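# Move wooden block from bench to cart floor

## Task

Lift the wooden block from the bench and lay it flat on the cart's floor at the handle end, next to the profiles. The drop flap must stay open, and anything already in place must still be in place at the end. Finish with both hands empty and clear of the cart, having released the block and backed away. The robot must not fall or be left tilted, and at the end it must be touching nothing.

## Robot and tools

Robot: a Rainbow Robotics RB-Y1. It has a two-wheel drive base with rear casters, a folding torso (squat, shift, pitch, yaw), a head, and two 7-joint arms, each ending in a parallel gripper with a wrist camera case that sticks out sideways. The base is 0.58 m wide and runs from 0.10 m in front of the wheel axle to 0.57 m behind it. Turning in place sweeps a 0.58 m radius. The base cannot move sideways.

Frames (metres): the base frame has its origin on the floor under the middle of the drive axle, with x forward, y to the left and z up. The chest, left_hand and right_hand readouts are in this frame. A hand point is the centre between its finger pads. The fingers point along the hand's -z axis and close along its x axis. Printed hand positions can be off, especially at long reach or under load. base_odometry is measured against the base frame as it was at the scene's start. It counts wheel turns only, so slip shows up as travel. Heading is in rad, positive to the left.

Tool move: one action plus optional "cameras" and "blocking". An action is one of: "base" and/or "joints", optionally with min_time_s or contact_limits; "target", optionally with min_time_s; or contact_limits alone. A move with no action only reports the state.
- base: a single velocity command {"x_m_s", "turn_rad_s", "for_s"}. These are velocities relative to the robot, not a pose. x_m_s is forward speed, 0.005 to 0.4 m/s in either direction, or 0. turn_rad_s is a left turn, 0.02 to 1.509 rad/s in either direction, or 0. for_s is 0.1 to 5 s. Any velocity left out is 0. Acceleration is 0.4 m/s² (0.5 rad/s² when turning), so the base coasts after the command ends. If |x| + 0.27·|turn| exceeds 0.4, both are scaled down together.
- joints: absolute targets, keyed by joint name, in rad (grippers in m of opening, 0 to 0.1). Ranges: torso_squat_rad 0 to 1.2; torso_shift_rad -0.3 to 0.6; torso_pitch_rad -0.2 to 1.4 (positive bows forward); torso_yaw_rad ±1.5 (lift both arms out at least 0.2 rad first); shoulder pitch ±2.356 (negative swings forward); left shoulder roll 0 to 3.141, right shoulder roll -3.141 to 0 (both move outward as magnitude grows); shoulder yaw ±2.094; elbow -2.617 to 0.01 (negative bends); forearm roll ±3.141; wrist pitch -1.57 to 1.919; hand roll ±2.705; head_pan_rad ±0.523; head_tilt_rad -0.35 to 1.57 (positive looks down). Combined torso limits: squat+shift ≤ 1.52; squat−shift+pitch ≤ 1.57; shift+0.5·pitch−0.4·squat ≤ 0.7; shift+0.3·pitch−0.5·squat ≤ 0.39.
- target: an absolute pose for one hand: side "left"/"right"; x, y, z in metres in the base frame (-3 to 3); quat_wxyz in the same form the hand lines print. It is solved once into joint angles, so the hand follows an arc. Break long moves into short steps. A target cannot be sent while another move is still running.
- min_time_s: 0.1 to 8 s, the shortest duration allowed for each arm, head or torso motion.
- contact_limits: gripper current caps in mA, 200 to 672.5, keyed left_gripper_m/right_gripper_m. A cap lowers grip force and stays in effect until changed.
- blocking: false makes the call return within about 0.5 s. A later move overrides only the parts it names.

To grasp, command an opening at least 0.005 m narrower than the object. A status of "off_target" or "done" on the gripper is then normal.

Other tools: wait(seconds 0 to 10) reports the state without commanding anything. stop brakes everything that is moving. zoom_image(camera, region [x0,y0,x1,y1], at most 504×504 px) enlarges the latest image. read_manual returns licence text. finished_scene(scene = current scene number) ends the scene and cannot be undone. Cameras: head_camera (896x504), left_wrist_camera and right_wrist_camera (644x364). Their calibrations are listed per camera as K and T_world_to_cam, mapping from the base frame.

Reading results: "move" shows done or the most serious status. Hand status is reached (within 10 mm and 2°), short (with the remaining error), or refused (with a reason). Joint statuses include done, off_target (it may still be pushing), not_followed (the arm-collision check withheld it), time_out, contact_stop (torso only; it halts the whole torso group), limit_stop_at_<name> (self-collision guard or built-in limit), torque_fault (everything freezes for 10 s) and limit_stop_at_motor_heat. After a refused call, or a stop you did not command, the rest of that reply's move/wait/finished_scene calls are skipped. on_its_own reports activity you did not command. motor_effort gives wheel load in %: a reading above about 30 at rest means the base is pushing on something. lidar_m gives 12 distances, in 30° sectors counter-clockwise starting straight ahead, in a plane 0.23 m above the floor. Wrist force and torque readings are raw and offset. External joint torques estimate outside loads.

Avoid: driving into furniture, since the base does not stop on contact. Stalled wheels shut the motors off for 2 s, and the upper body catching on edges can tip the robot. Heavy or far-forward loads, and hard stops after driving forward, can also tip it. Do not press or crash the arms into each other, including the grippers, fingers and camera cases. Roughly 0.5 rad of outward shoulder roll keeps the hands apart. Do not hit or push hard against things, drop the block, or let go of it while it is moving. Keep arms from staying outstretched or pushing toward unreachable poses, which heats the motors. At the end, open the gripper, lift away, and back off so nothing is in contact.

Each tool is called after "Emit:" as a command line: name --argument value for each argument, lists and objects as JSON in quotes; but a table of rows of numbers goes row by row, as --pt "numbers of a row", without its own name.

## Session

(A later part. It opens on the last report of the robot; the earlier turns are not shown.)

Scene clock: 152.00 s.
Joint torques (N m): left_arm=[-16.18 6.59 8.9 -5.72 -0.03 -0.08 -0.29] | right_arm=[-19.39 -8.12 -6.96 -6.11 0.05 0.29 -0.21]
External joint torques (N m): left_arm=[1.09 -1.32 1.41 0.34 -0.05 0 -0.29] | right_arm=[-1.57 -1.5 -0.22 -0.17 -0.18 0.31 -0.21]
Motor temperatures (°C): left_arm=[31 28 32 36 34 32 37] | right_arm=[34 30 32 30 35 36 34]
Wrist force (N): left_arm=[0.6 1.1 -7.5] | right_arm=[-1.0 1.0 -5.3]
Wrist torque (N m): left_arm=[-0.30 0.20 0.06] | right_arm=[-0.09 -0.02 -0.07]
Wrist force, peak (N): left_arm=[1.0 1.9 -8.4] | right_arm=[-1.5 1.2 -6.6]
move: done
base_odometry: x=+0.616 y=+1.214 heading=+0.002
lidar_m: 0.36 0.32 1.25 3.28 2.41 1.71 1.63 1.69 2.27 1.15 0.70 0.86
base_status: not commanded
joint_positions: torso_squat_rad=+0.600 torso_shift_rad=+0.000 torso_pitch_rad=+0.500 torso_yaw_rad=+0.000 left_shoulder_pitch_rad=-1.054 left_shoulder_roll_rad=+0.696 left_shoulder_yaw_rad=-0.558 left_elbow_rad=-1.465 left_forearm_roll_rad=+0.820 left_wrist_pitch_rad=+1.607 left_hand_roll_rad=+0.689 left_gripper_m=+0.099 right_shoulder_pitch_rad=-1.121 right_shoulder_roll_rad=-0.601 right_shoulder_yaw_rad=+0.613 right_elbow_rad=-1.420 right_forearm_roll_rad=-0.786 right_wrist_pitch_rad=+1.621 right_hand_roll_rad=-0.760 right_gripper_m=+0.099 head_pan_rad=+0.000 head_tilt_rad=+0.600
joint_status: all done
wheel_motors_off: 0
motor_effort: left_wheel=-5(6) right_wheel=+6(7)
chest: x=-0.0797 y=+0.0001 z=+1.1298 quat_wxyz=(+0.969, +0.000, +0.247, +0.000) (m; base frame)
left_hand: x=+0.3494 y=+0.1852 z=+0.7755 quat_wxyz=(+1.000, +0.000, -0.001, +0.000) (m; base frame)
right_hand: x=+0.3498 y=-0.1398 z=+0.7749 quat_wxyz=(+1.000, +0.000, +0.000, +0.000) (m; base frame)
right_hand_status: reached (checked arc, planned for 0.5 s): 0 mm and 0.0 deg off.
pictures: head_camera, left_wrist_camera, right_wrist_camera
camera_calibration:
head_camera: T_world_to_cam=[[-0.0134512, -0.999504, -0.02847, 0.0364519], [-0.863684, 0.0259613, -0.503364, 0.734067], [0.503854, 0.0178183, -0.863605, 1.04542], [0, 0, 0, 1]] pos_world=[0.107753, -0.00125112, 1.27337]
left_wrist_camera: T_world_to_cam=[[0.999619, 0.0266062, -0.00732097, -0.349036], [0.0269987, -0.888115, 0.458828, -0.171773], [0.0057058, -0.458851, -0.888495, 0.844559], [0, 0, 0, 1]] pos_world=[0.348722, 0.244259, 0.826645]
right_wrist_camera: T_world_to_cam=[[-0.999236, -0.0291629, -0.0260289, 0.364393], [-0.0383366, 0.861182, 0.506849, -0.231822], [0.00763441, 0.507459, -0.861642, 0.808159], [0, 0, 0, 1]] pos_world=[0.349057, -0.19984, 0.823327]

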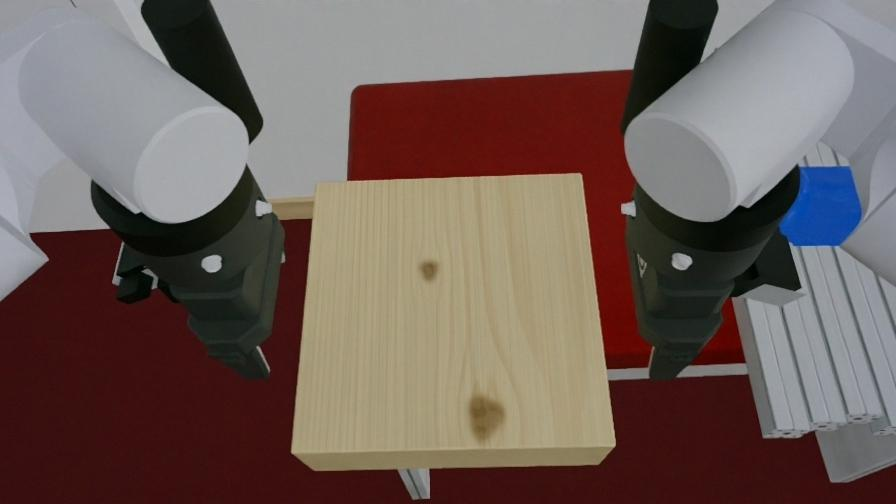

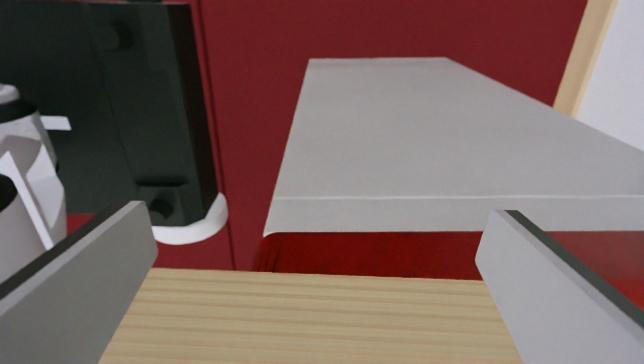

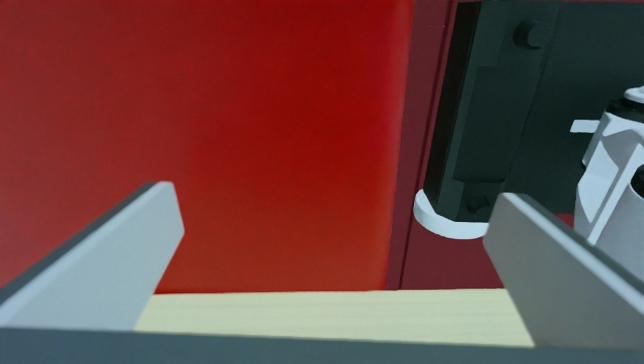

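Emit:
move --target '{"side":"left","x":0.347,"y":0.158,"z":0.768,"quat_wxyz":[1,0,0,0]}' --cameras '[]'

Emit:
move --target '{"side":"right","x":0.347,"y":-0.092,"z":0.768,"quat_wxyz":[1,0,0,0]}' --cameras '["head_camera"]'

Emit:
move --target '{"side":"left","x":0.347,"y":0.148,"z":0.768,"quat_wxyz":[1,0,0,0]}' --cameras '[]'

Emit:
move --target '{"side":"right","x":0.347,"y":-0.082,"z":0.768,"quat_wxyz":[1,0,0,0]}'

Scene clock: 155.83 s.
Joint torques (N m): left_arm=[-16.87 6.01 8.1 -5.24 -0.18 -0.4 0.03] | right_arm=[-19.24 -7.38 -6.98 -6.07 0.07 0.1 -0.15]
External joint torques (N m): left_arm=[0.73 -0.78 0.9 1.05 -0.21 -0.33 0.03] | right_arm=[-1.42 -0.77 -0.24 -0.13 -0.16 0.12 -0.15]
Motor temperatures (°C): left_arm=[31 28 32 36 34 32 37] | right_arm=[34 30 32 30 35 36 34]
Wrist force (N): left_arm=[1.5 1.3 -7.5] | right_arm=[-1.1 0.4 -5.2]
Wrist torque (N m): left_arm=[-0.32 0.24 0.08] | right_arm=[-0.04 -0.03 -0.09]
Wrist force, peak (N): left_arm=[1.0 2.1 -8.3] | right_arm=[-1.1 1.2 -5.6]
move: done
base_odometry: x=+0.616 y=+1.214 heading=+0.002
lidar_m: 0.36 0.32 1.27 3.27 2.41 1.72 1.63 1.70 2.28 1.17 0.68 0.86
base_status: not commanded
joint_positions: torso_squat_rad=+0.600 torso_shift_rad=+0.000 torso_pitch_rad=+0.500 torso_yaw_rad=+0.000 left_shoulder_pitch_rad=-1.080 left_shoulder_roll_rad=+0.632 left_shoulder_yaw_rad=-0.593 left_elbow_rad=-1.435 left_forearm_roll_rad=+0.786 left_wrist_pitch_rad=+1.604 left_hand_roll_rad=+0.730 left_gripper_m=+0.099 right_shoulder_pitch_rad=-1.121 right_shoulder_roll_rad=-0.601 right_shoulder_yaw_rad=+0.613 right_elbow_rad=-1.420 right_forearm_roll_rad=-0.786 right_wrist_pitch_rad=+1.621 right_hand_roll_rad=-0.760 right_gripper_m=+0.099 head_pan_rad=+0.000 head_tilt_rad=+0.600
joint_status: all done
wheel_motors_off: 0
motor_effort: left_wheel=-5(6) right_wheel=+4(7)
chest: x=-0.0797 y=+0.0001 z=+1.1298 quat_wxyz=(+0.969, +0.000, +0.247, +0.000) (m; base frame)
left_hand: x=+0.3470 y=+0.1578 z=+0.7681 quat_wxyz=(+1.000, +0.000, +0.000, +0.000) (m; base frame)
left_hand_status: reached (checked arc, planned for 0.3 s): 0 mm and 0.0 deg off.
right_hand: x=+0.3498 y=-0.1399 z=+0.7749 quat_wxyz=(+1.000, +0.000, +0.000, +0.000) (m; base frame)
pictures: none
No camera images: "cameras" was empty.

Scene clock: 156.57 s.
Joint torques (N m): left_arm=[-22.97 -19.04 5.14 -17.68 7.78 -7.48 -1.22] | right_arm=[-23.57 29.78 -0.93 -17.36 -7.74 -10.46 0.82]
External joint torques (N m): left_arm=[-5.37 -25.96 -2.08 -11.44 7.77 -7.42 -1.22] | right_arm=[-5.06 34.73 5.33 -11.21 -7.98 -10.45 0.82]
Motor temperatures (°C): left_arm=[31 28 32 36 34 32 37] | right_arm=[34 30 32 30 35 36 34]
Wrist force (N): left_arm=[2.3 50.6 -3.1] | right_arm=[-10.2 -67.2 22.3]
Wrist torque (N m): left_arm=[-1.45 0.69 1.56] | right_arm=[2.75 -0.57 -0.58]
Wrist force, peak (N): left_arm=[2.6 59.4 -3.1] | right_arm=[-6.3 -79.9 24.5]
move: done
base_odometry: x=+0.616 y=+1.214 heading=+0.001
lidar_m: 0.37 0.32 1.25 3.29 2.42 1.72 1.63 1.71 2.27 1.17 0.70 0.86
base_status: not commanded
joint_positions: torso_squat_rad=+0.600 torso_shift_rad=+0.000 torso_pitch_rad=+0.499 torso_yaw_rad=+0.000 left_shoulder_pitch_rad=-1.079 left_shoulder_roll_rad=+0.638 left_shoulder_yaw_rad=-0.592 left_elbow_rad=-1.432 left_forearm_roll_rad=+0.784 left_wrist_pitch_rad=+1.605 left_hand_roll_rad=+0.730 left_gripper_m=+0.099 right_shoulder_pitch_rad=-1.178 right_shoulder_roll_rad=-0.495 right_shoulder_yaw_rad=+0.663 right_elbow_rad=-1.339 right_forearm_roll_rad=-0.737 right_wrist_pitch_rad=+1.616 right_hand_roll_rad=-0.822 right_gripper_m=+0.099 head_pan_rad=+0.000 head_tilt_rad=+0.600
joint_status: all done
wheel_motors_off: 0
motor_effort: left_wheel=-8(9) right_wheel=+13(14)
chest: x=-0.0802 y=+0.0000 z=+1.1299 quat_wxyz=(+0.969, +0.000, +0.247, +0.000) (m; base frame)
left_hand: x=+0.3474 y=+0.1628 z=+0.7681 quat_wxyz=(+1.000, +0.004, +0.000, +0.003) (m; base frame)
right_hand: x=+0.3481 y=-0.0986 z=+0.7683 quat_wxyz=(+1.000, -0.005, -0.001, -0.004) (m; base frame)
right_hand_status: reached (checked arc, planned for 0.4 s): 7 mm and 0.8 deg off.
pictures: head_camera
camera_calibration:
head_camera: T_world_to_cam=[[-0.0137772, -0.9995, -0.0284601, 0.0363773], [-0.863092, 0.0262583, -0.504363, 0.734872], [0.504858, 0.017615, -0.863023, 1.04527], [0, 0, 0, 1]] pos_world=[0.107052, -0.00134972, 1.27377]

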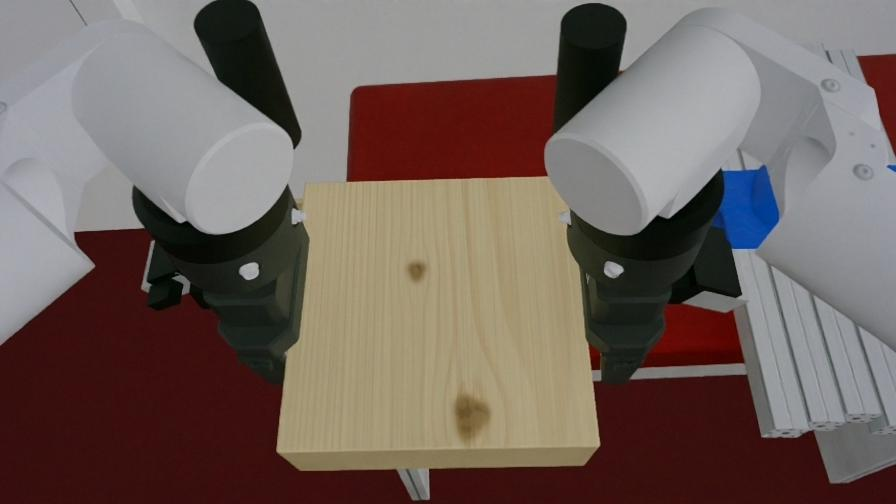

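Scene clock: 157.37 s.
Joint torques (N m): left_arm=[-22.54 -26.73 2.88 -18.85 10.26 -9.4 -0.16] | right_arm=[-19.79 25.56 -2.3 -13.22 -7.57 -7.88 -1.78]
External joint torques (N m): left_arm=[-4.75 -33.31 -4.25 -12.56 10.25 -9.35 -0.16] | right_arm=[-1.27 30.49 3.98 -7.06 -7.82 -7.87 -1.79]
Motor temperatures (°C): left_arm=[31 28 32 36 34 33 37] | right_arm=[34 30 32 30 36 36 34]
Wrist force (N): left_arm=[5.4 63.3 3.7] | right_arm=[-6.7 -55.5 20.9]
Wrist torque (N m): left_arm=[-1.81 0.88 -0.21] | right_arm=[2.07 -1.53 2.17]
Wrist force, peak (N): left_arm=[-11.4 103.3 17.5] | right_arm=[-4.1 -77.8 17.3]
move: done
base_odometry: x=+0.616 y=+1.214 heading=+0.002
lidar_m: 0.35 0.31 1.27 3.28 2.40 1.73 1.63 1.70 2.27 1.17 0.70 0.88
base_status: not commanded
joint_positions: torso_squat_rad=+0.600 torso_shift_rad=-0.001 torso_pitch_rad=+0.498 torso_yaw_rad=+0.000 left_shoulder_pitch_rad=-1.092 left_shoulder_roll_rad=+0.618 left_shoulder_yaw_rad=-0.601 left_elbow_rad=-1.421 left_forearm_roll_rad=+0.775 left_wrist_pitch_rad=+1.609 left_hand_roll_rad=+0.743 left_gripper_m=+0.099 right_shoulder_pitch_rad=-1.179 right_shoulder_roll_rad=-0.494 right_shoulder_yaw_rad=+0.663 right_elbow_rad=-1.340 right_forearm_roll_rad=-0.737 right_wrist_pitch_rad=+1.615 right_hand_roll_rad=-0.822 right_gripper_m=+0.099 head_pan_rad=+0.000 head_tilt_rad=+0.600
joint_status: all done
wheel_motors_off: 0
motor_effort: left_wheel=-3(10) right_wheel=+4(13)
chest: x=-0.0804 y=+0.0002 z=+1.1300 quat_wxyz=(+0.969, +0.000, +0.247, +0.000) (m; base frame)
left_hand: x=+0.3478 y=+0.1547 z=+0.7682 quat_wxyz=(+1.000, +0.005, +0.000, +0.004) (m; base frame)
left_hand_status: reached (checked arc, planned for 0.2 s): 7 mm and 0.8 deg off.
right_hand: x=+0.3483 y=-0.0972 z=+0.7690 quat_wxyz=(+1.000, -0.004, -0.002, -0.003) (m; base frame)
pictures: none
No camera images: "cameras" was empty.

Scene clock: 157.90 s.
Joint torques (N m): left_arm=[-22.76 -34.27 2.75 -22.15 13.87 -10.64 2.26] | right_arm=[-23.85 48.12 -2.85 -17.81 -12.96 -17.32 -6.08]
External joint torques (N m): left_arm=[-4.96 -40.89 -4.4 -15.87 13.87 -10.58 2.25] | right_arm=[-5.14 52.81 3.33 -11.65 -13.22 -17.32 -6.09]
Motor temperatures (°C): left_arm=[31 28 32 36 34 33 37] | right_arm=[34 30 32 30 36 37 34]
Wrist force (N): left_arm=[16.4 80.9 -0.4] | right_arm=[-23.1 -110.4 42.1]
Wrist torque (N m): left_arm=[-2.02 1.79 -2.41] | right_arm=[3.91 -3.28 6.55]
Wrist force, peak (N): left_arm=[16.6 84.1 -0.8] | right_arm=[-21.8 -122.1 44.4]
move: done
base_odometry: x=+0.616 y=+1.214 heading=+0.001
lidar_m: 0.36 0.32 1.27 3.27 2.41 1.71 1.62 1.69 2.26 1.17 0.70 0.85
base_status: not commanded
joint_positions: torso_squat_rad=+0.600 torso_shift_rad=-0.001 torso_pitch_rad=+0.498 torso_yaw_rad=-0.001 left_shoulder_pitch_rad=-1.092 left_shoulder_roll_rad=+0.620 left_shoulder_yaw_rad=-0.601 left_elbow_rad=-1.420 left_forearm_roll_rad=+0.774 left_wrist_pitch_rad=+1.610 left_hand_roll_rad=+0.742 left_gripper_m=+0.099 right_shoulder_pitch_rad=-1.194 right_shoulder_roll_rad=-0.474 right_shoulder_yaw_rad=+0.671 right_elbow_rad=-1.315 right_forearm_roll_rad=-0.729 right_wrist_pitch_rad=+1.615 right_hand_roll_rad=-0.829 right_gripper_m=+0.099 head_pan_rad=+0.000 head_tilt_rad=+0.600
joint_status: all done
wheel_motors_off: 0
motor_effort: left_wheel=-9(10) right_wheel=+15(17)
chest: x=-0.0807 y=+0.0000 z=+1.1300 quat_wxyz=(+0.969, +0.000, +0.246, +0.000) (m; base frame)
left_hand: x=+0.3481 y=+0.1557 z=+0.7685 quat_wxyz=(+1.000, +0.007, -0.001, +0.004) (m; base frame)
right_hand: x=+0.3489 y=-0.0920 z=+0.7682 quat_wxyz=(+1.000, -0.008, -0.001, -0.005) (m; base frame)
right_hand_status: reached (checked arc, planned for 0.2 s): 10 mm and 1.1 deg off.
pictures: head_camera, left_wrist_camera, right_wrist_camera
camera_calibration:
head_camera: T_world_to_cam=[[-0.013884, -0.999499, -0.0284361, 0.0362576], [-0.862571, 0.0263565, -0.50525, 0.735494], [0.505746, 0.0175133, -0.862504, 1.04512], [0, 0, 0, 1]] pos_world=[0.106351, -0.00144917, 1.27406]
left_wrist_camera: T_world_to_cam=[[0.999354, 0.0353342, -0.0065808, -0.348874], [0.0345437, -0.893673, 0.447387, -0.18769], [0.009927, -0.447326, -0.894316, 0.825944], [0, 0, 0, 1]] pos_world=[0.346933, 0.21406, 0.820329]
right_wrist_camera: T_world_to_cam=[[-0.999399, -0.0200711, -0.0282704, 0.36733], [-0.0314006, 0.869686, 0.492606, -0.260384], [0.0146992, 0.493198, -0.869793, 0.780628], [0, 0, 0, 1]] pos_world=[0.347458, -0.151179, 0.817636]

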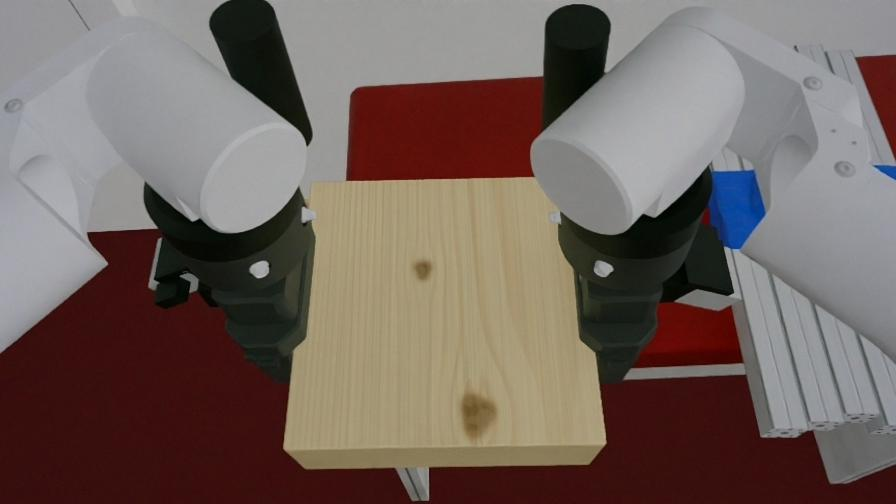

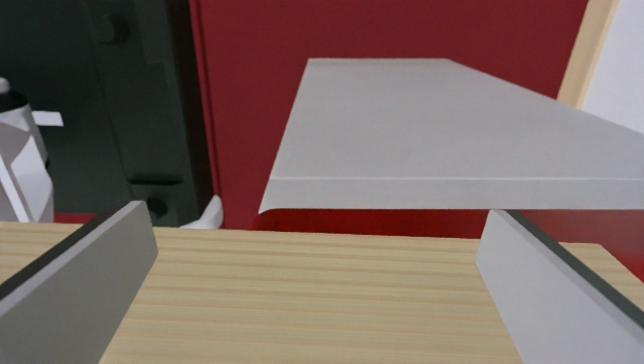

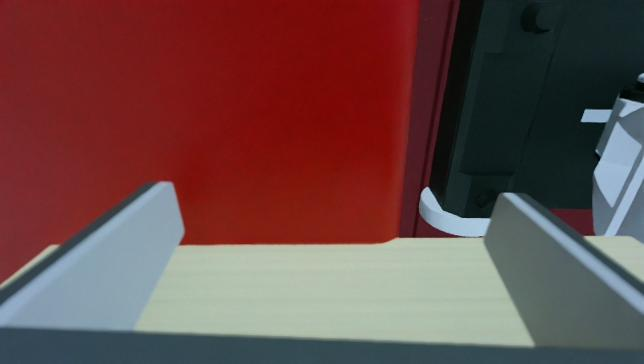

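Emit:
move --target '{"side":"left","x":0.347,"y":0.19,"z":0.775,"quat_wxyz":[1,0,0,0]}' --cameras '[]'

Emit:
move --target '{"side":"right","x":0.347,"y":-0.13,"z":0.775,"quat_wxyz":[1,0,0,0]}' --cameras '[]'

Emit:
move --joints '{"torso_squat_rad":0.05}' --cameras '[]'

Emit:
move --target '{"side":"left","x":0.347,"y":0.19,"z":0.765,"quat_wxyz":[1,0,0,0]}' --cameras '[]'

Emit:
move --target '{"side":"right","x":0.347,"y":-0.13,"z":0.765,"quat_wxyz":[1,0,0,0]}'

Scene clock: 167.70 s.
Joint torques (N m): left_arm=[-16.2 5.51 8.09 -6.32 0.37 -0.67 -0.13] | right_arm=[-12.92 10.29 -2.16 -6.1 -3.4 -2.33 -0.06]
External joint torques (N m): left_arm=[0.92 -2.57 0.56 -0.28 0.34 -0.6 -0.13] | right_arm=[5.8 14.78 3.99 0.12 -3.64 -2.31 -0.06]
Motor temperatures (°C): left_arm=[31 29 32 37 36 34 37] | right_arm=[35 32 32 31 38 41 35]
Wrist force (N): left_arm=[1.4 1.0 -6.7] | right_arm=[-2.2 -22.0 22.9]
Wrist torque (N m): left_arm=[-0.24 0.26 0.13] | right_arm=[1.25 -1.14 -0.35]
Wrist force, peak (N): left_arm=[16.6 81.1 -1.0] | right_arm=[-23.2 -110.7 41.9]
move: done
base_odometry: x=+0.616 y=+1.214 heading=+0.001
lidar_m: 0.35 0.32 1.27 3.28 2.41 1.72 1.63 1.70 2.27 1.16 0.71 0.85
base_status: not commanded
joint_positions: torso_squat_rad=+0.600 torso_shift_rad=-0.001 torso_pitch_rad=+0.499 torso_yaw_rad=+0.000 left_shoulder_pitch_rad=-1.042 left_shoulder_roll_rad=+0.707 left_shoulder_yaw_rad=-0.554 left_elbow_rad=-1.470 left_forearm_roll_rad=+0.825 left_wrist_pitch_rad=+1.604 left_hand_roll_rad=+0.682 left_gripper_m=+0.099 right_shoulder_pitch_rad=-1.197 right_shoulder_roll_rad=-0.465 right_shoulder_yaw_rad=+0.671 right_elbow_rad=-1.318 right_forearm_roll_rad=-0.731 right_wrist_pitch_rad=+1.612 right_hand_roll_rad=-0.830 right_gripper_m=+0.099 head_pan_rad=+0.000 head_tilt_rad=+0.600
joint_status: all done
wheel_motors_off: 0
motor_effort: left_wheel=-10(13) right_wheel=+12(17)
chest: x=-0.0804 y=-0.0001 z=+1.1299 quat_wxyz=(+0.969, +0.000, +0.247, +0.000) (m; base frame)
left_hand: x=+0.3472 y=+0.1903 z=+0.7746 quat_wxyz=(+1.000, +0.000, +0.000, +0.000) (m; base frame)
left_hand_status: reached (checked arc, planned for 0.3 s): 0 mm and 0.1 deg off.
right_hand: x=+0.3482 y=-0.0845 z=+0.7692 quat_wxyz=(+1.000, -0.001, -0.002, -0.001) (m; base frame)
pictures: none
No camera images: "cameras" was empty.

Scene clock: 168.70 s.
Joint torques (N m): left_arm=[-15.93 6.26 8.21 -5.92 0.17 -0.47 -0.09] | right_arm=[-17.75 -4.9 -7.37 -6.85 -0.05 0.09 0.03]
External joint torques (N m): left_arm=[1.16 -1.83 0.69 0.12 0.15 -0.4 -0.09] | right_arm=[0.15 1.31 -0.71 -0.85 -0.28 0.1 0.03]
Motor temperatures (°C): left_arm=[31 29 32 37 36 34 37] | right_arm=[35 32 32 31 38 41 35]
Wrist force (N): left_arm=[2.3 0.6 -7.7] | right_arm=[-0.5 1.6 -5.3]
Wrist torque (N m): left_arm=[-0.22 0.38 0.10] | right_arm=[-0.17 0.05 -0.11]
Wrist force, peak (N): left_arm=[1.2 0.5 -8.1] | right_arm=[-2.2 -22.5 22.8]
move: done
base_odometry: x=+0.616 y=+1.214 heading=+0.002
lidar_m: 0.35 0.31 1.26 3.27 2.40 1.71 1.63 1.70 2.26 1.17 0.70 0.86
base_status: not commanded
joint_positions: torso_squat_rad=+0.600 torso_shift_rad=+0.000 torso_pitch_rad=+0.500 torso_yaw_rad=+0.000 left_shoulder_pitch_rad=-1.042 left_shoulder_roll_rad=+0.706 left_shoulder_yaw_rad=-0.554 left_elbow_rad=-1.470 left_forearm_roll_rad=+0.825 left_wrist_pitch_rad=+1.604 left_hand_roll_rad=+0.682 left_gripper_m=+0.099 right_shoulder_pitch_rad=-1.130 right_shoulder_roll_rad=-0.580 right_shoulder_yaw_rad=+0.625 right_elbow_rad=-1.417 right_forearm_roll_rad=-0.777 right_wrist_pitch_rad=+1.627 right_hand_roll_rad=-0.780 right_gripper_m=+0.099 head_pan_rad=+0.000 head_tilt_rad=+0.600
joint_status: all done
wheel_motors_off: 0
motor_effort: left_wheel=-6(11) right_wheel=+6(12)
chest: x=-0.0798 y=+0.0001 z=+1.1298 quat_wxyz=(+0.969, +0.000, +0.247, +0.000) (m; base frame)
left_hand: x=+0.3473 y=+0.1904 z=+0.7740 quat_wxyz=(+1.000, +0.000, +0.001, +0.000) (m; base frame)
right_hand: x=+0.3473 y=-0.1299 z=+0.7744 quat_wxyz=(+1.000, +0.000, +0.001, +0.000) (m; base frame)
right_hand_status: reached (checked arc, planned for 0.4 s): 1 mm and 0.1 deg off.
pictures: none
No camera images: "cameras" was empty.

Scene clock: 171.30 s.
Joint torques (N m): left_arm=[-16.01 6.13 8.25 -5.83 0.16 -0.44 -0.16] | right_arm=[-17.65 -5.03 -7.34 -6.88 0.04 0.04 -0.01]
External joint torques (N m): left_arm=[1.09 -1.96 0.72 0.21 0.13 -0.37 -0.16] | right_arm=[0.24 1.18 -0.68 -0.88 -0.2 0.05 -0.01]
Motor temperatures (°C): left_arm=[31 29 32 37 36 34 37] | right_arm=[35 32 32 31 38 40 35]
Wrist force (N): left_arm=[1.6 0.4 -7.1] | right_arm=[-0.4 1.5 -5.3]
Wrist torque (N m): left_arm=[-0.18 0.29 0.04] | right_arm=[-0.15 0.07 -0.08]
Wrist force, peak (N): left_arm=[1.9 0.9 -8.4] | right_arm=[-0.2 1.8 -6.0]
move: done
base_odometry: x=+0.616 y=+1.214 heading=+0.002
lidar_m: 0.37 0.32 1.26 3.26 2.41 1.71 1.63 1.69 2.27 1.17 0.70 0.85
base_status: not commanded
joint_positions: torso_squat_rad=+0.050 torso_shift_rad=+0.000 torso_pitch_rad=+0.500 torso_yaw_rad=+0.000 left_shoulder_pitch_rad=-1.042 left_shoulder_roll_rad=+0.706 left_shoulder_yaw_rad=-0.554 left_elbow_rad=-1.470 left_forearm_roll_rad=+0.825 left_wrist_pitch_rad=+1.604 left_hand_roll_rad=+0.682 left_gripper_m=+0.099 right_shoulder_pitch_rad=-1.129 right_shoulder_roll_rad=-0.580 right_shoulder_yaw_rad=+0.625 right_elbow_rad=-1.417 right_forearm_roll_rad=-0.777 right_wrist_pitch_rad=+1.627 right_hand_roll_rad=-0.780 right_gripper_m=+0.099 head_pan_rad=+0.000 head_tilt_rad=+0.600
joint_status: all done
wheel_motors_off: 0
motor_effort: left_wheel=-5(8) right_wheel=+6(8)
chest: x=-0.0796 y=+0.0001 z=+1.2512 quat_wxyz=(+0.969, +0.000, +0.247, +0.000) (m; base frame)
left_hand: x=+0.3473 y=+0.1904 z=+0.8953 quat_wxyz=(+1.000, +0.000, +0.001, +0.000) (m; base frame)
right_hand: x=+0.3473 y=-0.1299 z=+0.8956 quat_wxyz=(+1.000, +0.000, +0.001, +0.000) (m; base frame)
pictures: none
No camera images: "cameras" was empty.

Scene clock: 172.53 s.
Joint torques (N m): left_arm=[-16.81 5.61 5.05 -5.43 -0.23 -0.02 0.04] | right_arm=[-18 -5.24 -7.34 -6.37 0.02 0.04 -0.06]
External joint torques (N m): left_arm=[0.51 -0.96 0.42 0.33 -0.25 0.06 0.04] | right_arm=[-0.11 0.97 -0.68 -0.37 -0.21 0.06 -0.06]
Motor temperatures (°C): left_arm=[31 29 32 37 36 34 37] | right_arm=[35 32 32 31 38 40 34]
Wrist force (N): left_arm=[1.5 0.5 -7.3] | right_arm=[-0.5 1.9 -5.3]
Wrist torque (N m): left_arm=[-0.18 0.27 0.08] | right_arm=[-0.22 0.08 -0.07]
Wrist force, peak (N): left_arm=[2.0 2.2 -8.7] | right_arm=[0.2 1.8 -5.8]
move: done
base_odometry: x=+0.616 y=+1.214 heading=+0.002
lidar_m: 0.35 0.32 1.25 3.28 2.40 1.71 1.63 1.70 2.26 1.17 0.70 0.86
base_status: not commanded
joint_positions: torso_squat_rad=+0.050 torso_shift_rad=+0.000 torso_pitch_rad=+0.500 torso_yaw_rad=+0.000 left_shoulder_pitch_rad=-1.059 left_shoulder_roll_rad=+0.475 left_shoulder_yaw_rad=-0.620 left_elbow_rad=-0.883 left_forearm_roll_rad=+0.713 left_wrist_pitch_rad=+1.193 left_hand_roll_rad=+0.465 left_gripper_m=+0.099 right_shoulder_pitch_rad=-1.129 right_shoulder_roll_rad=-0.580 right_shoulder_yaw_rad=+0.625 right_elbow_rad=-1.417 right_forearm_roll_rad=-0.777 right_wrist_pitch_rad=+1.627 right_hand_roll_rad=-0.780 right_gripper_m=+0.099 head_pan_rad=+0.000 head_tilt_rad=+0.600
joint_status: all done
wheel_motors_off: 0
motor_effort: left_wheel=-8(9) right_wheel=+7(8)
chest: x=-0.0797 y=+0.0001 z=+1.2512 quat_wxyz=(+0.969, +0.000, +0.247, +0.000) (m; base frame)
left_hand: x=+0.3469 y=+0.1899 z=+0.7651 quat_wxyz=(+1.000, +0.000, +0.000, +0.000) (m; base frame)
left_hand_status: reached (checked arc, planned for 0.9 s): 0 mm and 0.0 deg off.
right_hand: x=+0.3473 y=-0.1298 z=+0.8956 quat_wxyz=(+1.000, +0.000, +0.001, +0.000) (m; base frame)
pictures: none
No camera images: "cameras" was empty.

Scene clock: 174.00 s.
Joint torques (N m): left_arm=[-16.52 5.28 5.07 -5.44 -0.08 0.09 -0.14] | right_arm=[-19.64 -4.71 -2.77 -5.57 0.2 0.24 -0.1]
External joint torques (N m): left_arm=[0.8 -1.32 0.44 0.31 -0.1 0.17 -0.14] | right_arm=[-1.75 -0.05 0.96 -0.09 -0.02 0.27 -0.1]
Motor temperatures (°C): left_arm=[31 29 32 37 36 34 37] | right_arm=[35 32 32 31 37 40 34]
Wrist force (N): left_arm=[1.2 1.5 -7.4] | right_arm=[-0.3 1.8 -5.2]
Wrist torque (N m): left_arm=[-0.33 0.24 0.10] | right_arm=[-0.20 0.09 -0.06]
Wrist force, peak (N): left_arm=[1.3 0.6 -8.4] | right_arm=[-1.1 1.1 -6.7]
move: done
base_odometry: x=+0.616 y=+1.214 heading=+0.002
lidar_m: 0.33 0.32 1.25 3.27 2.40 1.72 1.62 1.69 2.28 1.17 0.71 0.85
base_status: not commanded
joint_positions: torso_squat_rad=+0.050 torso_shift_rad=+0.000 torso_pitch_rad=+0.500 torso_yaw_rad=+0.000 left_shoulder_pitch_rad=-1.060 left_shoulder_roll_rad=+0.475 left_shoulder_yaw_rad=-0.620 left_elbow_rad=-0.883 left_forearm_roll_rad=+0.713 left_wrist_pitch_rad=+1.193 left_hand_roll_rad=+0.465 left_gripper_m=+0.099 right_shoulder_pitch_rad=-1.140 right_shoulder_roll_rad=-0.354 right_shoulder_yaw_rad=+0.679 right_elbow_rad=-0.797 right_forearm_roll_rad=-0.678 right_wrist_pitch_rad=+1.186 right_hand_roll_rad=-0.560 right_gripper_m=+0.099 head_pan_rad=+0.000 head_tilt_rad=+0.600
joint_status: all done
wheel_motors_off: 0
motor_effort: left_wheel=-7(8) right_wheel=+6(8)
chest: x=-0.0797 y=+0.0001 z=+1.2512 quat_wxyz=(+0.969, +0.000, +0.247, +0.000) (m; base frame)
left_hand: x=+0.3470 y=+0.1900 z=+0.7652 quat_wxyz=(+1.000, +0.000, +0.000, +0.000) (m; base frame)
right_hand: x=+0.3467 y=-0.1300 z=+0.7650 quat_wxyz=(+1.000, +0.000, -0.001, +0.000) (m; base frame)
right_hand_status: reached (checked arc, planned for 1.0 s): 0 mm and 0.1 deg off.
pictures: head_camera, left_wrist_camera, right_wrist_camera
camera_calibration:
head_camera: T_world_to_cam=[[-0.013451, -0.999504, -0.0284699, 0.039908], [-0.863684, 0.0259611, -0.503364, 0.795175], [0.503854, 0.0178183, -0.863605, 1.15026], [0, 0, 0, 1]] pos_world=[0.107753, -0.00125112, 1.39477]
left_wrist_camera: T_world_to_cam=[[0.999602, 0.0270799, -0.00792949, -0.346557], [0.0276957, -0.887832, 0.459334, -0.163402], [0.00539866, -0.45937, -0.888228, 0.837553], [0, 0, 0, 1]] pos_world=[0.346422, 0.249058, 0.816246]
right_wrist_camera: T_world_to_cam=[[-0.999217, -0.0286841, -0.0272587, 0.362316], [-0.0385489, 0.861133, 0.506916, -0.235443], [0.00893288, 0.50757, -0.861564, 0.794134], [0, 0, 0, 1]] pos_world=[0.345862, -0.189938, 0.813423]

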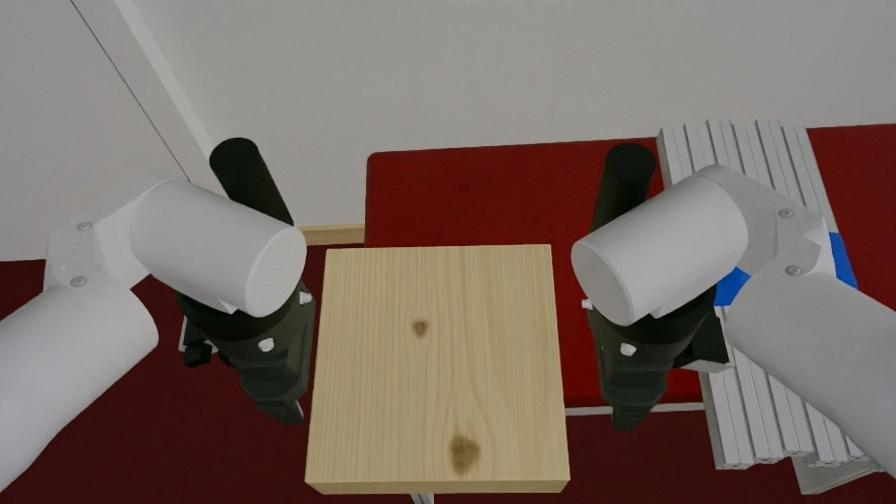

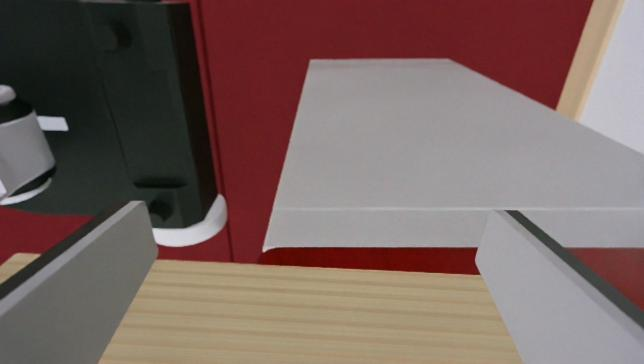

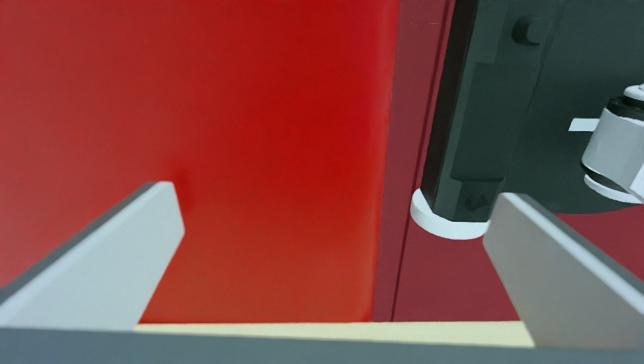

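Emit:
move --target '{"side":"left","x":0.347,"y":0.153,"z":0.763,"quat_wxyz":[1,0,0,0]}' --cameras '[]'

Emit:
move --target '{"side":"right","x":0.347,"y":-0.09,"z":0.763,"quat_wxyz":[1,0,0,0]}' --cameras '[]'

Emit:
move --target '{"side":"left","x":0.347,"y":0.148,"z":0.763,"quat_wxyz":[1,0,0,0]}'

Scene clock: 176.57 s.
Joint torques (N m): left_arm=[-16.62 2.65 4.28 -5.68 0.38 -0.6 0.02] | right_arm=[-19.05 -4.54 -2.91 -5.71 0.02 0.08 -0.07]
External joint torques (N m): left_arm=[1.24 -2.48 0.09 0.23 0.36 -0.51 0.02] | right_arm=[-1.16 0.12 0.83 -0.23 -0.2 0.11 -0.07]
Motor temperatures (°C): left_arm=[31 29 32 37 36 33 37] | right_arm=[35 32 32 31 37 40 34]
Wrist force (N): left_arm=[0.9 2.7 -7.7] | right_arm=[-0.1 2.1 -5.2]
Wrist torque (N m): left_arm=[-0.33 0.22 -0.01] | right_arm=[-0.21 0.09 -0.05]
Wrist force, peak (N): left_arm=[7.2 19.1 -1.4] | right_arm=[0.0 2.2 -5.8]
move: done
base_odometry: x=+0.616 y=+1.214 heading=+0.002
lidar_m: 0.35 0.30 1.27 3.28 2.41 1.70 1.62 1.71 2.27 1.17 0.70 0.87
base_status: not commanded
joint_positions: torso_squat_rad=+0.050 torso_shift_rad=+0.000 torso_pitch_rad=+0.500 torso_yaw_rad=+0.000 left_shoulder_pitch_rad=-1.106 left_shoulder_roll_rad=+0.394 left_shoulder_yaw_rad=-0.645 left_elbow_rad=-0.825 left_forearm_roll_rad=+0.678 left_wrist_pitch_rad=+1.187 left_hand_roll_rad=+0.517 left_gripper_m=+0.099 right_shoulder_pitch_rad=-1.140 right_shoulder_roll_rad=-0.354 right_shoulder_yaw_rad=+0.679 right_elbow_rad=-0.797 right_forearm_roll_rad=-0.678 right_wrist_pitch_rad=+1.186 right_hand_roll_rad=-0.560 right_gripper_m=+0.099 head_pan_rad=+0.000 head_tilt_rad=+0.600
joint_status: all done
wheel_motors_off: 0
motor_effort: left_wheel=-5(6) right_wheel=+7(12)
chest: x=-0.0797 y=+0.0001 z=+1.2512 quat_wxyz=(+0.969, +0.000, +0.247, +0.000) (m; base frame)
left_hand: x=+0.3471 y=+0.1532 z=+0.7632 quat_wxyz=(+1.000, +0.000, -0.001, +0.000) (m; base frame)
left_hand_status: reached (checked arc, planned for 0.3 s): 0 mm and 0.1 deg off.
right_hand: x=+0.3468 y=-0.1300 z=+0.7651 quat_wxyz=(+1.000, +0.000, -0.001, +0.000) (m; base frame)
pictures: none
No camera images: "cameras" was empty.

Scene clock: 177.57 s.
Joint torques (N m): left_arm=[-24.44 -28.98 6.87 -20.2 11.72 -5.96 2.84] | right_arm=[-25.8 41.76 -4.75 -25.28 -11.14 -9.47 -2.54]
External joint torques (N m): left_arm=[-6.59 -34.32 2.67 -14.36 11.72 -5.89 2.84] | right_arm=[-7.25 45.21 -1.73 -19.92 -11.38 -9.46 -2.54]
Motor temperatures (°C): left_arm=[31 29 32 37 36 33 37] | right_arm=[35 32 32 31 37 40 34]
Wrist force (N): left_arm=[-0.4 60.3 -0.3] | right_arm=[-5.2 -74.0 17.9]
Wrist torque (N m): left_arm=[-1.84 -0.72 -3.06] | right_arm=[2.98 0.85 2.87]
Wrist force, peak (N): left_arm=[-0.5 66.9 -1.4] | right_arm=[-6.0 -84.3 18.4]
move: short
base_odometry: x=+0.616 y=+1.214 heading=+0.001
lidar_m: 0.34 0.32 1.25 3.28 2.42 1.72 1.63 1.70 2.27 1.16 0.71 0.86
base_status: not commanded
joint_positions: torso_squat_rad=+0.050 torso_shift_rad=+0.000 torso_pitch_rad=+0.499 torso_yaw_rad=+0.000 left_shoulder_pitch_rad=-1.104 left_shoulder_roll_rad=+0.402 left_shoulder_yaw_rad=-0.646 left_elbow_rad=-0.822 left_forearm_roll_rad=+0.675 left_wrist_pitch_rad=+1.189 left_hand_roll_rad=+0.517 left_gripper_m=+0.099 right_shoulder_pitch_rad=-1.211 right_shoulder_roll_rad=-0.256 right_shoulder_yaw_rad=+0.697 right_elbow_rad=-0.659 right_forearm_roll_rad=-0.652 right_wrist_pitch_rad=+1.152 right_hand_roll_rad=-0.590 right_gripper_m=+0.099 head_pan_rad=+0.000 head_tilt_rad=+0.600
joint_status: all done
wheel_motors_off: 0
motor_effort: left_wheel=-9(11) right_wheel=+12(12)
chest: x=-0.0803 y=+0.0000 z=+1.2513 quat_wxyz=(+0.969, +0.000, +0.247, +0.000) (m; base frame)
left_hand: x=+0.3471 y=+0.1604 z=+0.7630 quat_wxyz=(+1.000, +0.006, +0.000, +0.002) (m; base frame)
right_hand: x=+0.3476 y=-0.1005 z=+0.7628 quat_wxyz=(+1.000, -0.007, -0.002, -0.004) (m; base frame)
right_hand_status: short (checked arc, planned for 0.4 s): 11 mm and 1.0 deg off.
pictures: none
No camera images: "cameras" was empty.

Scene clock: 178.10 s.
Joint torques (N m): left_arm=[-26.5 -39.41 7.38 -24.15 15.1 -8.66 4.2] | right_arm=[-25.95 44.35 -5.29 -26.31 -12.15 -9.53 -2.68]
External joint torques (N m): left_arm=[-8.55 -44.63 3.27 -18.33 15.11 -8.6 4.2] | right_arm=[-7.4 47.82 -2.27 -20.95 -12.4 -9.51 -2.68]
Motor temperatures (°C): left_arm=[31 29 32 37 36 33 37] | right_arm=[35 32 32 31 37 40 34]
Wrist force (N): left_arm=[-4.1 79.6 7.1] | right_arm=[-1.2 -77.0 15.1]
Wrist torque (N m): left_arm=[-2.43 -0.87 -4.32] | right_arm=[3.06 1.03 2.95]
Wrist force, peak (N): left_arm=[-5.0 84.2 8.5] | right_arm=[-0.8 -79.0 15.9]
move: done
base_odometry: x=+0.616 y=+1.214 heading=+0.001
lidar_m: 0.34 0.31 1.27 3.27 2.41 1.72 1.63 1.69 2.28 1.17 0.70 0.86
base_status: not commanded
joint_positions: torso_squat_rad=+0.050 torso_shift_rad=-0.001 torso_pitch_rad=+0.499 torso_yaw_rad=+0.000 left_shoulder_pitch_rad=-1.113 left_shoulder_roll_rad=+0.392 left_shoulder_yaw_rad=-0.648 left_elbow_rad=-0.804 left_forearm_roll_rad=+0.672 left_wrist_pitch_rad=+1.187 left_hand_roll_rad=+0.519 left_gripper_m=+0.099 right_shoulder_pitch_rad=-1.211 right_shoulder_roll_rad=-0.257 right_shoulder_yaw_rad=+0.697 right_elbow_rad=-0.658 right_forearm_roll_rad=-0.651 right_wrist_pitch_rad=+1.152 right_hand_roll_rad=-0.590 right_gripper_m=+0.099 head_pan_rad=+0.000 head_tilt_rad=+0.600
joint_status: all done
wheel_motors_off: 0
motor_effort: left_wheel=-7(9) right_wheel=+10(12)
chest: x=-0.0805 y=+0.0000 z=+1.2514 quat_wxyz=(+0.969, +0.000, +0.247, +0.000) (m; base frame)
left_hand: x=+0.3471 y=+0.1582 z=+0.7624 quat_wxyz=(+1.000, +0.008, +0.000, +0.003) (m; base frame)
left_hand_status: reached (checked arc, planned for 0.2 s): 10 mm and 1.0 deg off.
right_hand: x=+0.3477 y=-0.1009 z=+0.7629 quat_wxyz=(+1.000, -0.008, -0.002, -0.004) (m; base frame)
pictures: head_camera, left_wrist_camera, right_wrist_camera
camera_calibration:
head_camera: T_world_to_cam=[[-0.0134951, -0.999502, -0.0285366, 0.0400066], [-0.862983, 0.0260575, -0.50456, 0.796154], [0.505052, 0.0178175, -0.862905, 1.15009], [0, 0, 0, 1]] pos_world=[0.106752, -0.00125083, 1.39527]
left_wrist_camera: T_world_to_cam=[[0.999401, 0.0333183, -0.0093702, -0.345602], [0.0340078, -0.895002, 0.444764, -0.180267], [0.00643241, -0.444816, -0.895599, 0.82346], [0, 0, 0, 1]] pos_world=[0.346229, 0.216464, 0.814428]
right_wrist_camera: T_world_to_cam=[[-0.999322, -0.021047, -0.0302062, 0.367198], [-0.0332141, 0.869343, 0.493092, -0.249839], [0.0158814, 0.493761, -0.869452, 0.779737], [0, 0, 0, 1]] pos_world=[0.346268, -0.16008, 0.812229]

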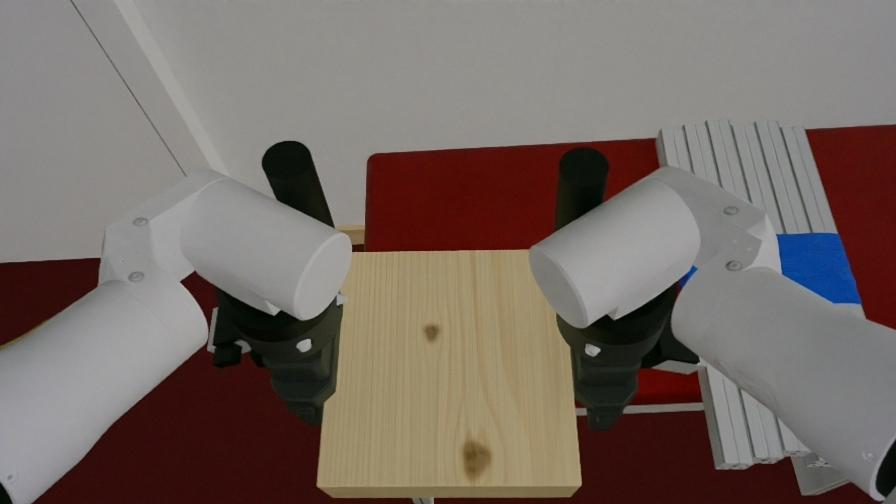

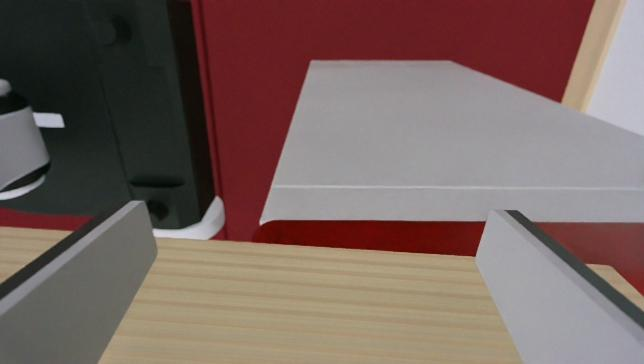

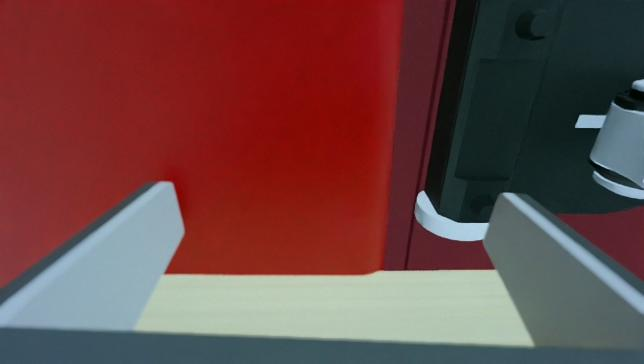

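Emit:
move --joints '{"torso_pitch_rad":0.42}' --min_time_s 2 --cameras '["head_camera","right_wrist_camera"]'

Scene clock: 183.30 s.
Joint torques (N m): left_arm=[-34.19 -35.33 10.06 -26.59 14.51 -8.5 4.07] | right_arm=[-34.72 42.99 -7.22 -28.82 -12.46 -6.99 -2.75]
External joint torques (N m): left_arm=[-14.88 -41.02 5.63 -20.66 14.58 -8.3 4.07] | right_arm=[-14.91 47.1 -3.94 -23.36 -12.78 -6.85 -2.76]
Motor temperatures (°C): left_arm=[31 29 32 37 37 34 38] | right_arm=[35 33 32 32 39 40 34]
Wrist force (N): left_arm=[-1.5 70.9 -17.4] | right_arm=[3.1 -67.3 -19.1]
Wrist torque (N m): left_arm=[-1.75 -0.30 -3.90] | right_arm=[1.68 -0.32 2.73]
Wrist force, peak (N): left_arm=[-4.4 80.6 8.4] | right_arm=[-1.0 -77.8 16.3]
move: done
base_odometry: x=+0.616 y=+1.214 heading=+0.002
lidar_m: 0.35 0.31 1.26 3.27 2.39 1.70 1.63 1.70 2.27 1.16 0.70 0.84
base_status: not commanded
joint_positions: torso_squat_rad=+0.050 torso_shift_rad=+0.000 torso_pitch_rad=+0.421 torso_yaw_rad=+0.000 left_shoulder_pitch_rad=-1.111 left_shoulder_roll_rad=+0.391 left_shoulder_yaw_rad=-0.649 left_elbow_rad=-0.804 left_forearm_roll_rad=+0.672 left_wrist_pitch_rad=+1.187 left_hand_roll_rad=+0.519 left_gripper_m=+0.099 right_shoulder_pitch_rad=-1.209 right_shoulder_roll_rad=-0.256 right_shoulder_yaw_rad=+0.698 right_elbow_rad=-0.658 right_forearm_roll_rad=-0.651 right_wrist_pitch_rad=+1.151 right_hand_roll_rad=-0.590 right_gripper_m=+0.099 head_pan_rad=+0.000 head_tilt_rad=+0.600
joint_status: all done
wheel_motors_off: 0
motor_effort: left_wheel=-7(7) right_wheel=+8(11)
chest: x=-0.1015 y=+0.0000 z=+1.2621 quat_wxyz=(+0.978, +0.000, +0.209, +0.000) (m; base frame)
left_hand: x=+0.3617 y=+0.1581 z=+0.8069 quat_wxyz=(+0.999, +0.008, -0.037, +0.003) (m; base frame)
right_hand: x=+0.3625 y=-0.1013 z=+0.8074 quat_wxyz=(+0.999, -0.008, -0.040, -0.005) (m; base frame)
pictures: head_camera, right_wrist_camera
camera_calibration:
head_camera: T_world_to_cam=[[-0.0112357, -0.999502, -0.0295015, 0.0414744], [-0.821112, 0.0260597, -0.570172, 0.870404], [0.570657, 0.0178178, -0.820995, 1.12371], [0, 0, 0, 1]] pos_world=[0.073912, -0.00125082, 1.42007]
right_wrist_camera: T_world_to_cam=[[-0.994112, -0.0207241, -0.106356, 0.442877], [-0.0704076, 0.869634, 0.48865, -0.253866], [0.0823638, 0.493261, -0.865973, 0.791527], [0, 0, 0, 1]] pos_world=[0.357202, -0.160481, 0.856596]

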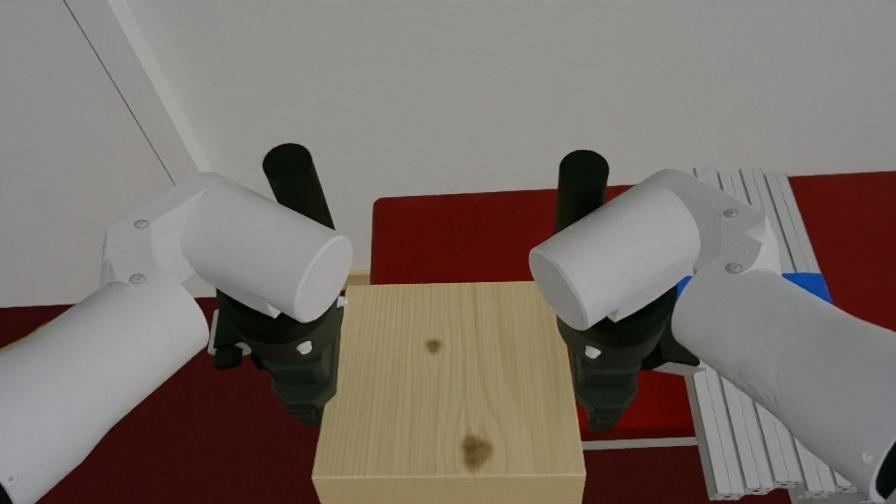

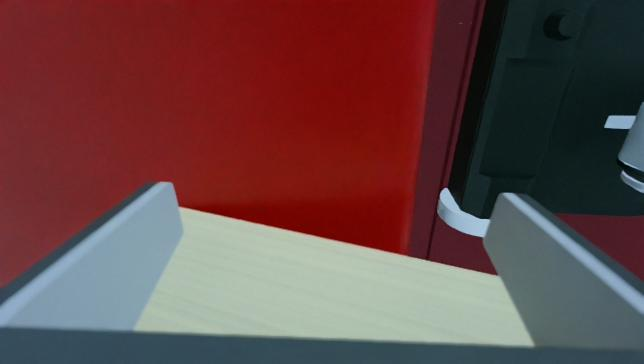

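Emit:
move --base '{"x_m_s":-0.08,"for_s":1.5}' --cameras '["head_camera","right_wrist_camera","left_wrist_camera"]'

Scene clock: 188.73 s.
Joint torques (N m): left_arm=[-35.49 -34.22 10.97 -27.1 14.21 -8.16 4.27] | right_arm=[-36.06 41.72 -7.74 -29.7 -12.6 -7.04 -2.64]
External joint torques (N m): left_arm=[-16.19 -39.89 6.54 -21.17 14.28 -7.96 4.27] | right_arm=[-16.26 45.82 -4.47 -24.24 -12.92 -6.92 -2.64]
Motor temperatures (°C): left_arm=[32 29 32 38 38 34 38] | right_arm=[35 33 32 33 39 40 34]
Wrist force (N): left_arm=[-1.9 70.8 -20.2] | right_arm=[1.6 -66.5 -19.8]
Wrist torque (N m): left_arm=[-1.77 -0.56 -3.97] | right_arm=[1.75 -0.52 2.86]
Wrist force, peak (N): left_arm=[-1.7 71.8 -20.1] | right_arm=[0.9 -68.2 -19.0]
move: done
base_odometry: x=+0.496 y=+1.214 heading=+0.003
lidar_m: 0.43 1.09 1.42 3.69 2.21 1.59 1.51 1.58 2.10 1.21 0.76 0.86
base_status: done (sent for 1.5 of 1.5 s)
joint_positions: torso_squat_rad=+0.050 torso_shift_rad=+0.000 torso_pitch_rad=+0.421 torso_yaw_rad=+0.000 left_shoulder_pitch_rad=-1.111 left_shoulder_roll_rad=+0.391 left_shoulder_yaw_rad=-0.649 left_elbow_rad=-0.804 left_forearm_roll_rad=+0.672 left_wrist_pitch_rad=+1.187 left_hand_roll_rad=+0.519 left_gripper_m=+0.099 right_shoulder_pitch_rad=-1.208 right_shoulder_roll_rad=-0.256 right_shoulder_yaw_rad=+0.698 right_elbow_rad=-0.658 right_forearm_roll_rad=-0.651 right_wrist_pitch_rad=+1.151 right_hand_roll_rad=-0.590 right_gripper_m=+0.099 head_pan_rad=+0.000 head_tilt_rad=+0.600
joint_status: not commanded
wheel_motors_off: 0
motor_effort: left_wheel=+18(40) right_wheel=-20(34)
chest: x=-0.1015 y=+0.0001 z=+1.2621 quat_wxyz=(+0.978, +0.000, +0.209, +0.000) (m; base frame)
left_hand: x=+0.3615 y=+0.1581 z=+0.8068 quat_wxyz=(+0.999, +0.008, -0.037, +0.003) (m; base frame)
right_hand: x=+0.3623 y=-0.1013 z=+0.8072 quat_wxyz=(+0.999, -0.008, -0.040, -0.005) (m; base frame)
pictures: head_camera, left_wrist_camera, right_wrist_camera
camera_calibration:
head_camera: T_world_to_cam=[[-0.0112357, -0.999502, -0.0295015, 0.0414755], [-0.821112, 0.0260597, -0.570172, 0.870486], [0.570657, 0.0178178, -0.820995, 1.12365], [0, 0, 0, 1]] pos_world=[0.074012, -0.00125082, 1.42007]
left_wrist_camera: T_world_to_cam=[[0.997281, 0.03324, 0.0657756, -0.419376], [0.000412847, -0.895013, 0.446039, -0.189452], [0.0736964, -0.444799, -0.892593, 0.836301], [0, 0, 0, 1]] pos_world=[0.356682, 0.216364, 0.858564]
right_wrist_camera: T_world_to_cam=[[-0.994168, -0.0207969, -0.105816, 0.442201], [-0.0701964, 0.869688, 0.488585, -0.253794], [0.081866, 0.493164, -0.866076, 0.791623], [0, 0, 0, 1]] pos_world=[0.357, -0.160482, 0.856397]

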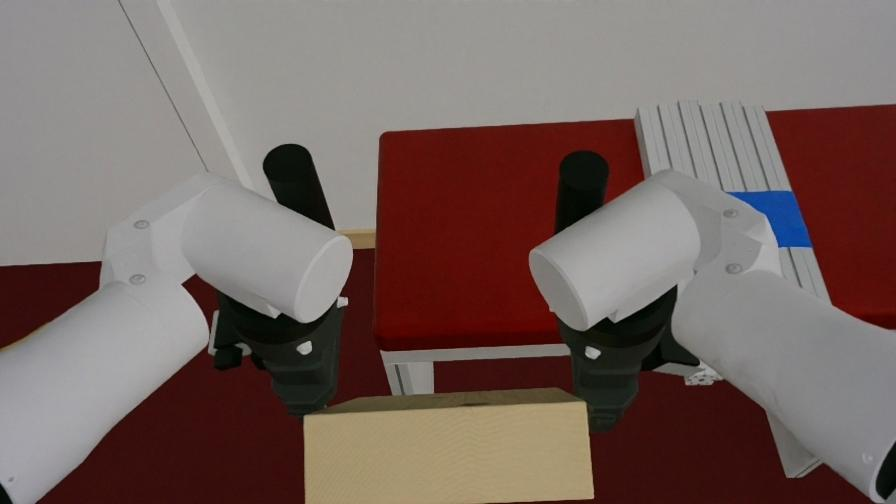

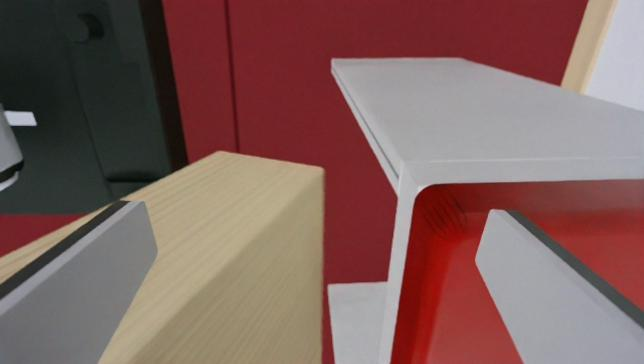

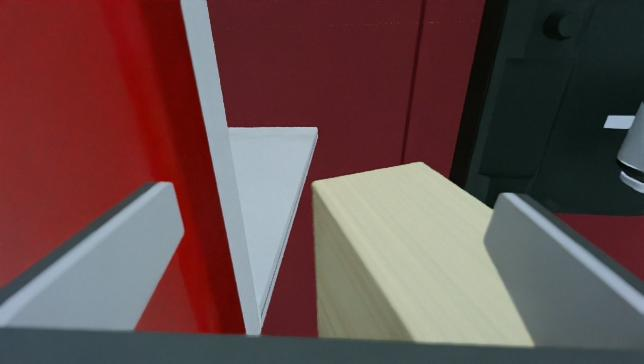

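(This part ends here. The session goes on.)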